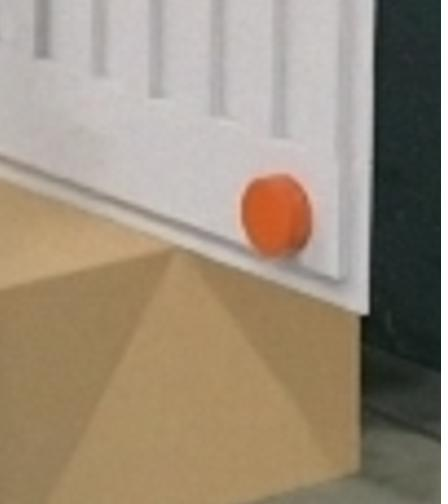

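Call:
move(arm1={"joints": {"hand_thumb_bend": 0.2, "hand_little": 1, "hand_ring": 1, "hand_middle": 1, "hand_index": 1, "hand_force_limit": 0.3, "hand_speed": -0.8}}, arm2={"joints": {"hand_thumb_bend": 0.2, "hand_little": 1, "hand_ring": 1, "hand_middle": 1, "hand_index": 1, "hand_force_limit": 0.3, "hand_speed": -0.8}}, arm3={"joints": {"hand_thumb_bend": 0.2, "hand_little": 1, "hand_ring": 1, "hand_middle": 1, "hand_index": 1, "hand_force_limit": 0.3, "hand_speed": -0.8}}, arm4={"joints": {"hand_thumb_bend": 0.2, "hand_little": 1, "hand_ring": 1, "hand_middle": 1, "hand_index": 1, "hand_force_limit": 0.3, "hand_speed": -0.8}})

Call:
move(arm2={"target": [-0.16, 0.120, 0.65, 0, 0.7124, 0.7018, 0], "speed": 0.15}, arm3={"target": [-0.16, -0.200, 0.65, 0, 0.7124, 0.7018, 0], "speed": 0.15})

Scene clock: 109.20 s.
Joint torques (N m): arm1=[0.92 -19.92 3.57 0.08 0.19 0.01 -0.14] | arm2=[-2.33 -16.27 1.54 2.69 0.07 -0.52 -0.64] | arm3=[0.87 -16.12 0.95 3.27 -0.66 0.33 -0.07] | arm4=[1.47 -18.61 0.08 -0.01 0.31 0.3 0.05]
Motor temperatures (°C): arm1=[35 34 33 33 39 42 43] | arm2=[35 37 31 36 40 40 52] | arm3=[32 37 35 34 44 42 41] | arm4=[36 38 33 33 45 42 40]
Flange force (N): arm1=[-3.0 2.9 1.2] | arm2=[-4.0 -4.1 0.1] | arm3=[-0.3 -5.5 2.0] | arm4=[1.6 -3.6 0.0]
move: arm1 done; arm2 done; arm3 done; arm4 done
Joint velocities: within noise
arm1.joint_positions: joint1_rad=+0.822 joint2_rad=+1.456 joint3_rad=+0.427 joint4_rad=+1.549 joint5_rad=-1.286 joint6_rad=+0.447 joint7_rad=-1.004 hand_little=+1.000 hand_ring=+1.000 hand_middle=+1.000 hand_index=+1.000 hand_thumb_turn=-1.000 hand_thumb_bend=+0.200 hand_force_limit=+0.300 hand_speed=-0.800
arm1.joint_status: all done
arm1.hand_stopped_by: target,target,target,target,target,target
arm1.little_load_n: 0.0
arm1.ring_load_n: -0.5
arm1.middle_load_n: 0.0
arm1.index_load_n: 0.0
arm1.thumb_bend_load_n: 0.0
arm1.thumb_turn_load_n: 0.0
arm1.hand: x=-0.1130 y=+0.3200 z=+0.5170 quat_wxyz=(+0.000, -0.712, -0.702, +0.000)
arm1.hand_target: x=-0.1130 y=+0.3200 z=+0.5170 quat_wxyz=(+0.000, -0.712, -0.702, +0.000)
arm1.hand_status: not commanded
arm2.joint_positions: joint1_rad=+0.324 joint2_rad=+1.480 joint3_rad=-0.010 joint4_rad=+2.148 joint5_rad=-0.044 joint6_rad=-0.493 joint7_rad=-2.791 hand_little=+1.000 hand_ring=+1.000 hand_middle=+1.000 hand_index=+1.000 hand_thumb_turn=-1.000 hand_thumb_bend=+0.200 hand_force_limit=+0.300 hand_speed=-0.800
arm2.joint_status: all done
arm2.hand_stopped_by: target,target,target,target,target,target
arm2.little_load_n: 0.0
arm2.ring_load_n: 0.0
arm2.middle_load_n: 0.0
arm2.index_load_n: 0.0
arm2.thumb_bend_load_n: -0.5
arm2.thumb_turn_load_n: 0.0
arm2.hand: x=-0.1010 y=+0.1200 z=+0.5170 quat_wxyz=(+0.000, -0.712, -0.702, +0.000)
arm2.hand_target: x=-0.1010 y=+0.1200 z=+0.5170 quat_wxyz=(+0.000, -0.712, -0.702, +0.000)
arm2.hand_status: not commanded
arm3.joint_positions: joint1_rad=-0.346 joint2_rad=+1.488 joint3_rad=-0.051 joint4_rad=+2.177 joint5_rad=-0.098 joint6_rad=-0.523 joint7_rad=-3.486 hand_little=+1.000 hand_ring=+1.000 hand_middle=+1.000 hand_index=+1.000 hand_thumb_turn=-1.000 hand_thumb_bend=+0.200 hand_force_limit=+0.300 hand_speed=-0.800
arm3.joint_status: all done
arm3.hand_stopped_by: target,target,target,target,target,target
arm3.little_load_n: 0.0
arm3.ring_load_n: 0.0
arm3.middle_load_n: 0.0
arm3.index_load_n: 0.0
arm3.thumb_bend_load_n: 0.0
arm3.thumb_turn_load_n: 0.0
arm3.hand: x=-0.1050 y=-0.2000 z=+0.5170 quat_wxyz=(+0.000, -0.712, -0.702, +0.000)
arm3.hand_target: x=-0.1050 y=-0.2000 z=+0.5170 quat_wxyz=(+0.000, -0.712, -0.702, +0.000)
arm3.hand_status: not commanded
arm4.joint_positions: joint1_rad=-1.198 joint2_rad=+1.395 joint3_rad=-0.003 joint4_rad=+1.753 joint5_rad=-0.236 joint6_rad=-0.005 joint7_rad=-4.073 hand_little=+1.000 hand_ring=+1.000 hand_middle=+1.000 hand_index=+1.000 hand_thumb_turn=-1.000 hand_thumb_bend=+0.200 hand_force_limit=+0.300 hand_speed=-0.800
arm4.joint_status: all done
arm4.hand_stopped_by: target,target,target,target,target,target
arm4.little_load_n: 0.0
arm4.ring_load_n: 0.0
arm4.middle_load_n: 0.0
arm4.index_load_n: 0.0
arm4.thumb_bend_load_n: 0.0
arm4.thumb_turn_load_n: 0.0
arm4.hand: x=-0.1090 y=-0.4600 z=+0.5170 quat_wxyz=(+0.000, -0.712, -0.702, +0.000)
arm4.hand_target: x=-0.1090 y=-0.4600 z=+0.5170 quat_wxyz=(+0.000, -0.712, -0.702, +0.000)
arm4.hand_status: not commanded
pictures: none

Scene clock: 110.77 s.
Joint torques (N m): arm1=[0.94 -19.92 3.54 0.1 0.2 0.01 -0.18] | arm2=[-2.15 -13.75 1.94 4.19 0.01 -0.12 -0.61] | arm3=[0.81 -14.29 0.77 3.78 -0.65 0.31 -0.06] | arm4=[1.45 -18.61 0.07 0.02 0.3 0.33 0.05]
Motor temperatures (°C): arm1=[35 34 33 33 39 42 43] | arm2=[35 37 31 36 40 40 52] | arm3=[32 37 35 34 44 42 41] | arm4=[36 38 33 33 45 42 40]
Flange force (N): arm1=[-3.0 2.8 1.2] | arm2=[-4.1 -3.8 1.2] | arm3=[-1.5 -7.7 4.3] | arm4=[1.5 -3.5 0.1]
move: arm2 done; arm3 done
Joint velocities: within noise
arm1, arm4: as last shown
arm1.ring_load_n: 0.0
arm2.joint_positions: joint1_rad=+0.383 joint2_rad=+1.193 joint3_rad=+0.012 joint4_rad=+2.534 joint5_rad=+0.002 joint6_rad=-0.592 joint7_rad=-2.768 hand_little=+1.000 hand_ring=+1.000 hand_middle=+1.000 hand_index=+1.000 hand_thumb_turn=-1.000 hand_thumb_bend=+0.200 hand_force_limit=+0.300 hand_speed=-0.800
arm2.joint_status: not commanded
arm2.hand_stopped_by: target,target,target,target,target,target
arm2.little_load_n: 0.0
arm2.ring_load_n: 0.0
arm2.middle_load_n: 0.5
arm2.index_load_n: 0.0
arm2.thumb_bend_load_n: 0.0
arm2.thumb_turn_load_n: 0.0
arm2.hand: x=-0.1600 y=+0.1200 z=+0.6500 quat_wxyz=(+0.000, -0.712, -0.702, +0.000)
arm2.hand_target: x=-0.1600 y=+0.1200 z=+0.6500 quat_wxyz=(+0.000, -0.712, -0.702, +0.000)
arm2.hand_status: done (0.000 m and 0.0 deg from the pose sent, 0.145 m and 0.0 deg at the start)
arm3.joint_positions: joint1_rad=-0.422 joint2_rad=+1.197 joint3_rad=-0.107 joint4_rad=+2.553 joint5_rad=-0.171 joint6_rad=-0.611 joint7_rad=-3.542 hand_little=+1.000 hand_ring=+1.000 hand_middle=+1.000 hand_index=+1.000 hand_thumb_turn=-1.000 hand_thumb_bend=+0.200 hand_force_limit=+0.300 hand_speed=-0.800
arm3.joint_status: not commanded
arm3.hand_stopped_by: target,target,target,target,target,target
arm3.little_load_n: 0.0
arm3.ring_load_n: 0.0
arm3.middle_load_n: 0.0
arm3.index_load_n: 0.0
arm3.thumb_bend_load_n: 0.0
arm3.thumb_turn_load_n: 0.0
arm3.hand: x=-0.1600 y=-0.2000 z=+0.6500 quat_wxyz=(+0.000, -0.712, -0.702, +0.000)
arm3.hand_target: x=-0.1600 y=-0.2000 z=+0.6500 quat_wxyz=(+0.000, -0.712, -0.702, +0.000)
arm3.hand_status: done (0.000 m and 0.0 deg from the pose sent, 0.144 m and 0.0 deg at the start)
pictures: none


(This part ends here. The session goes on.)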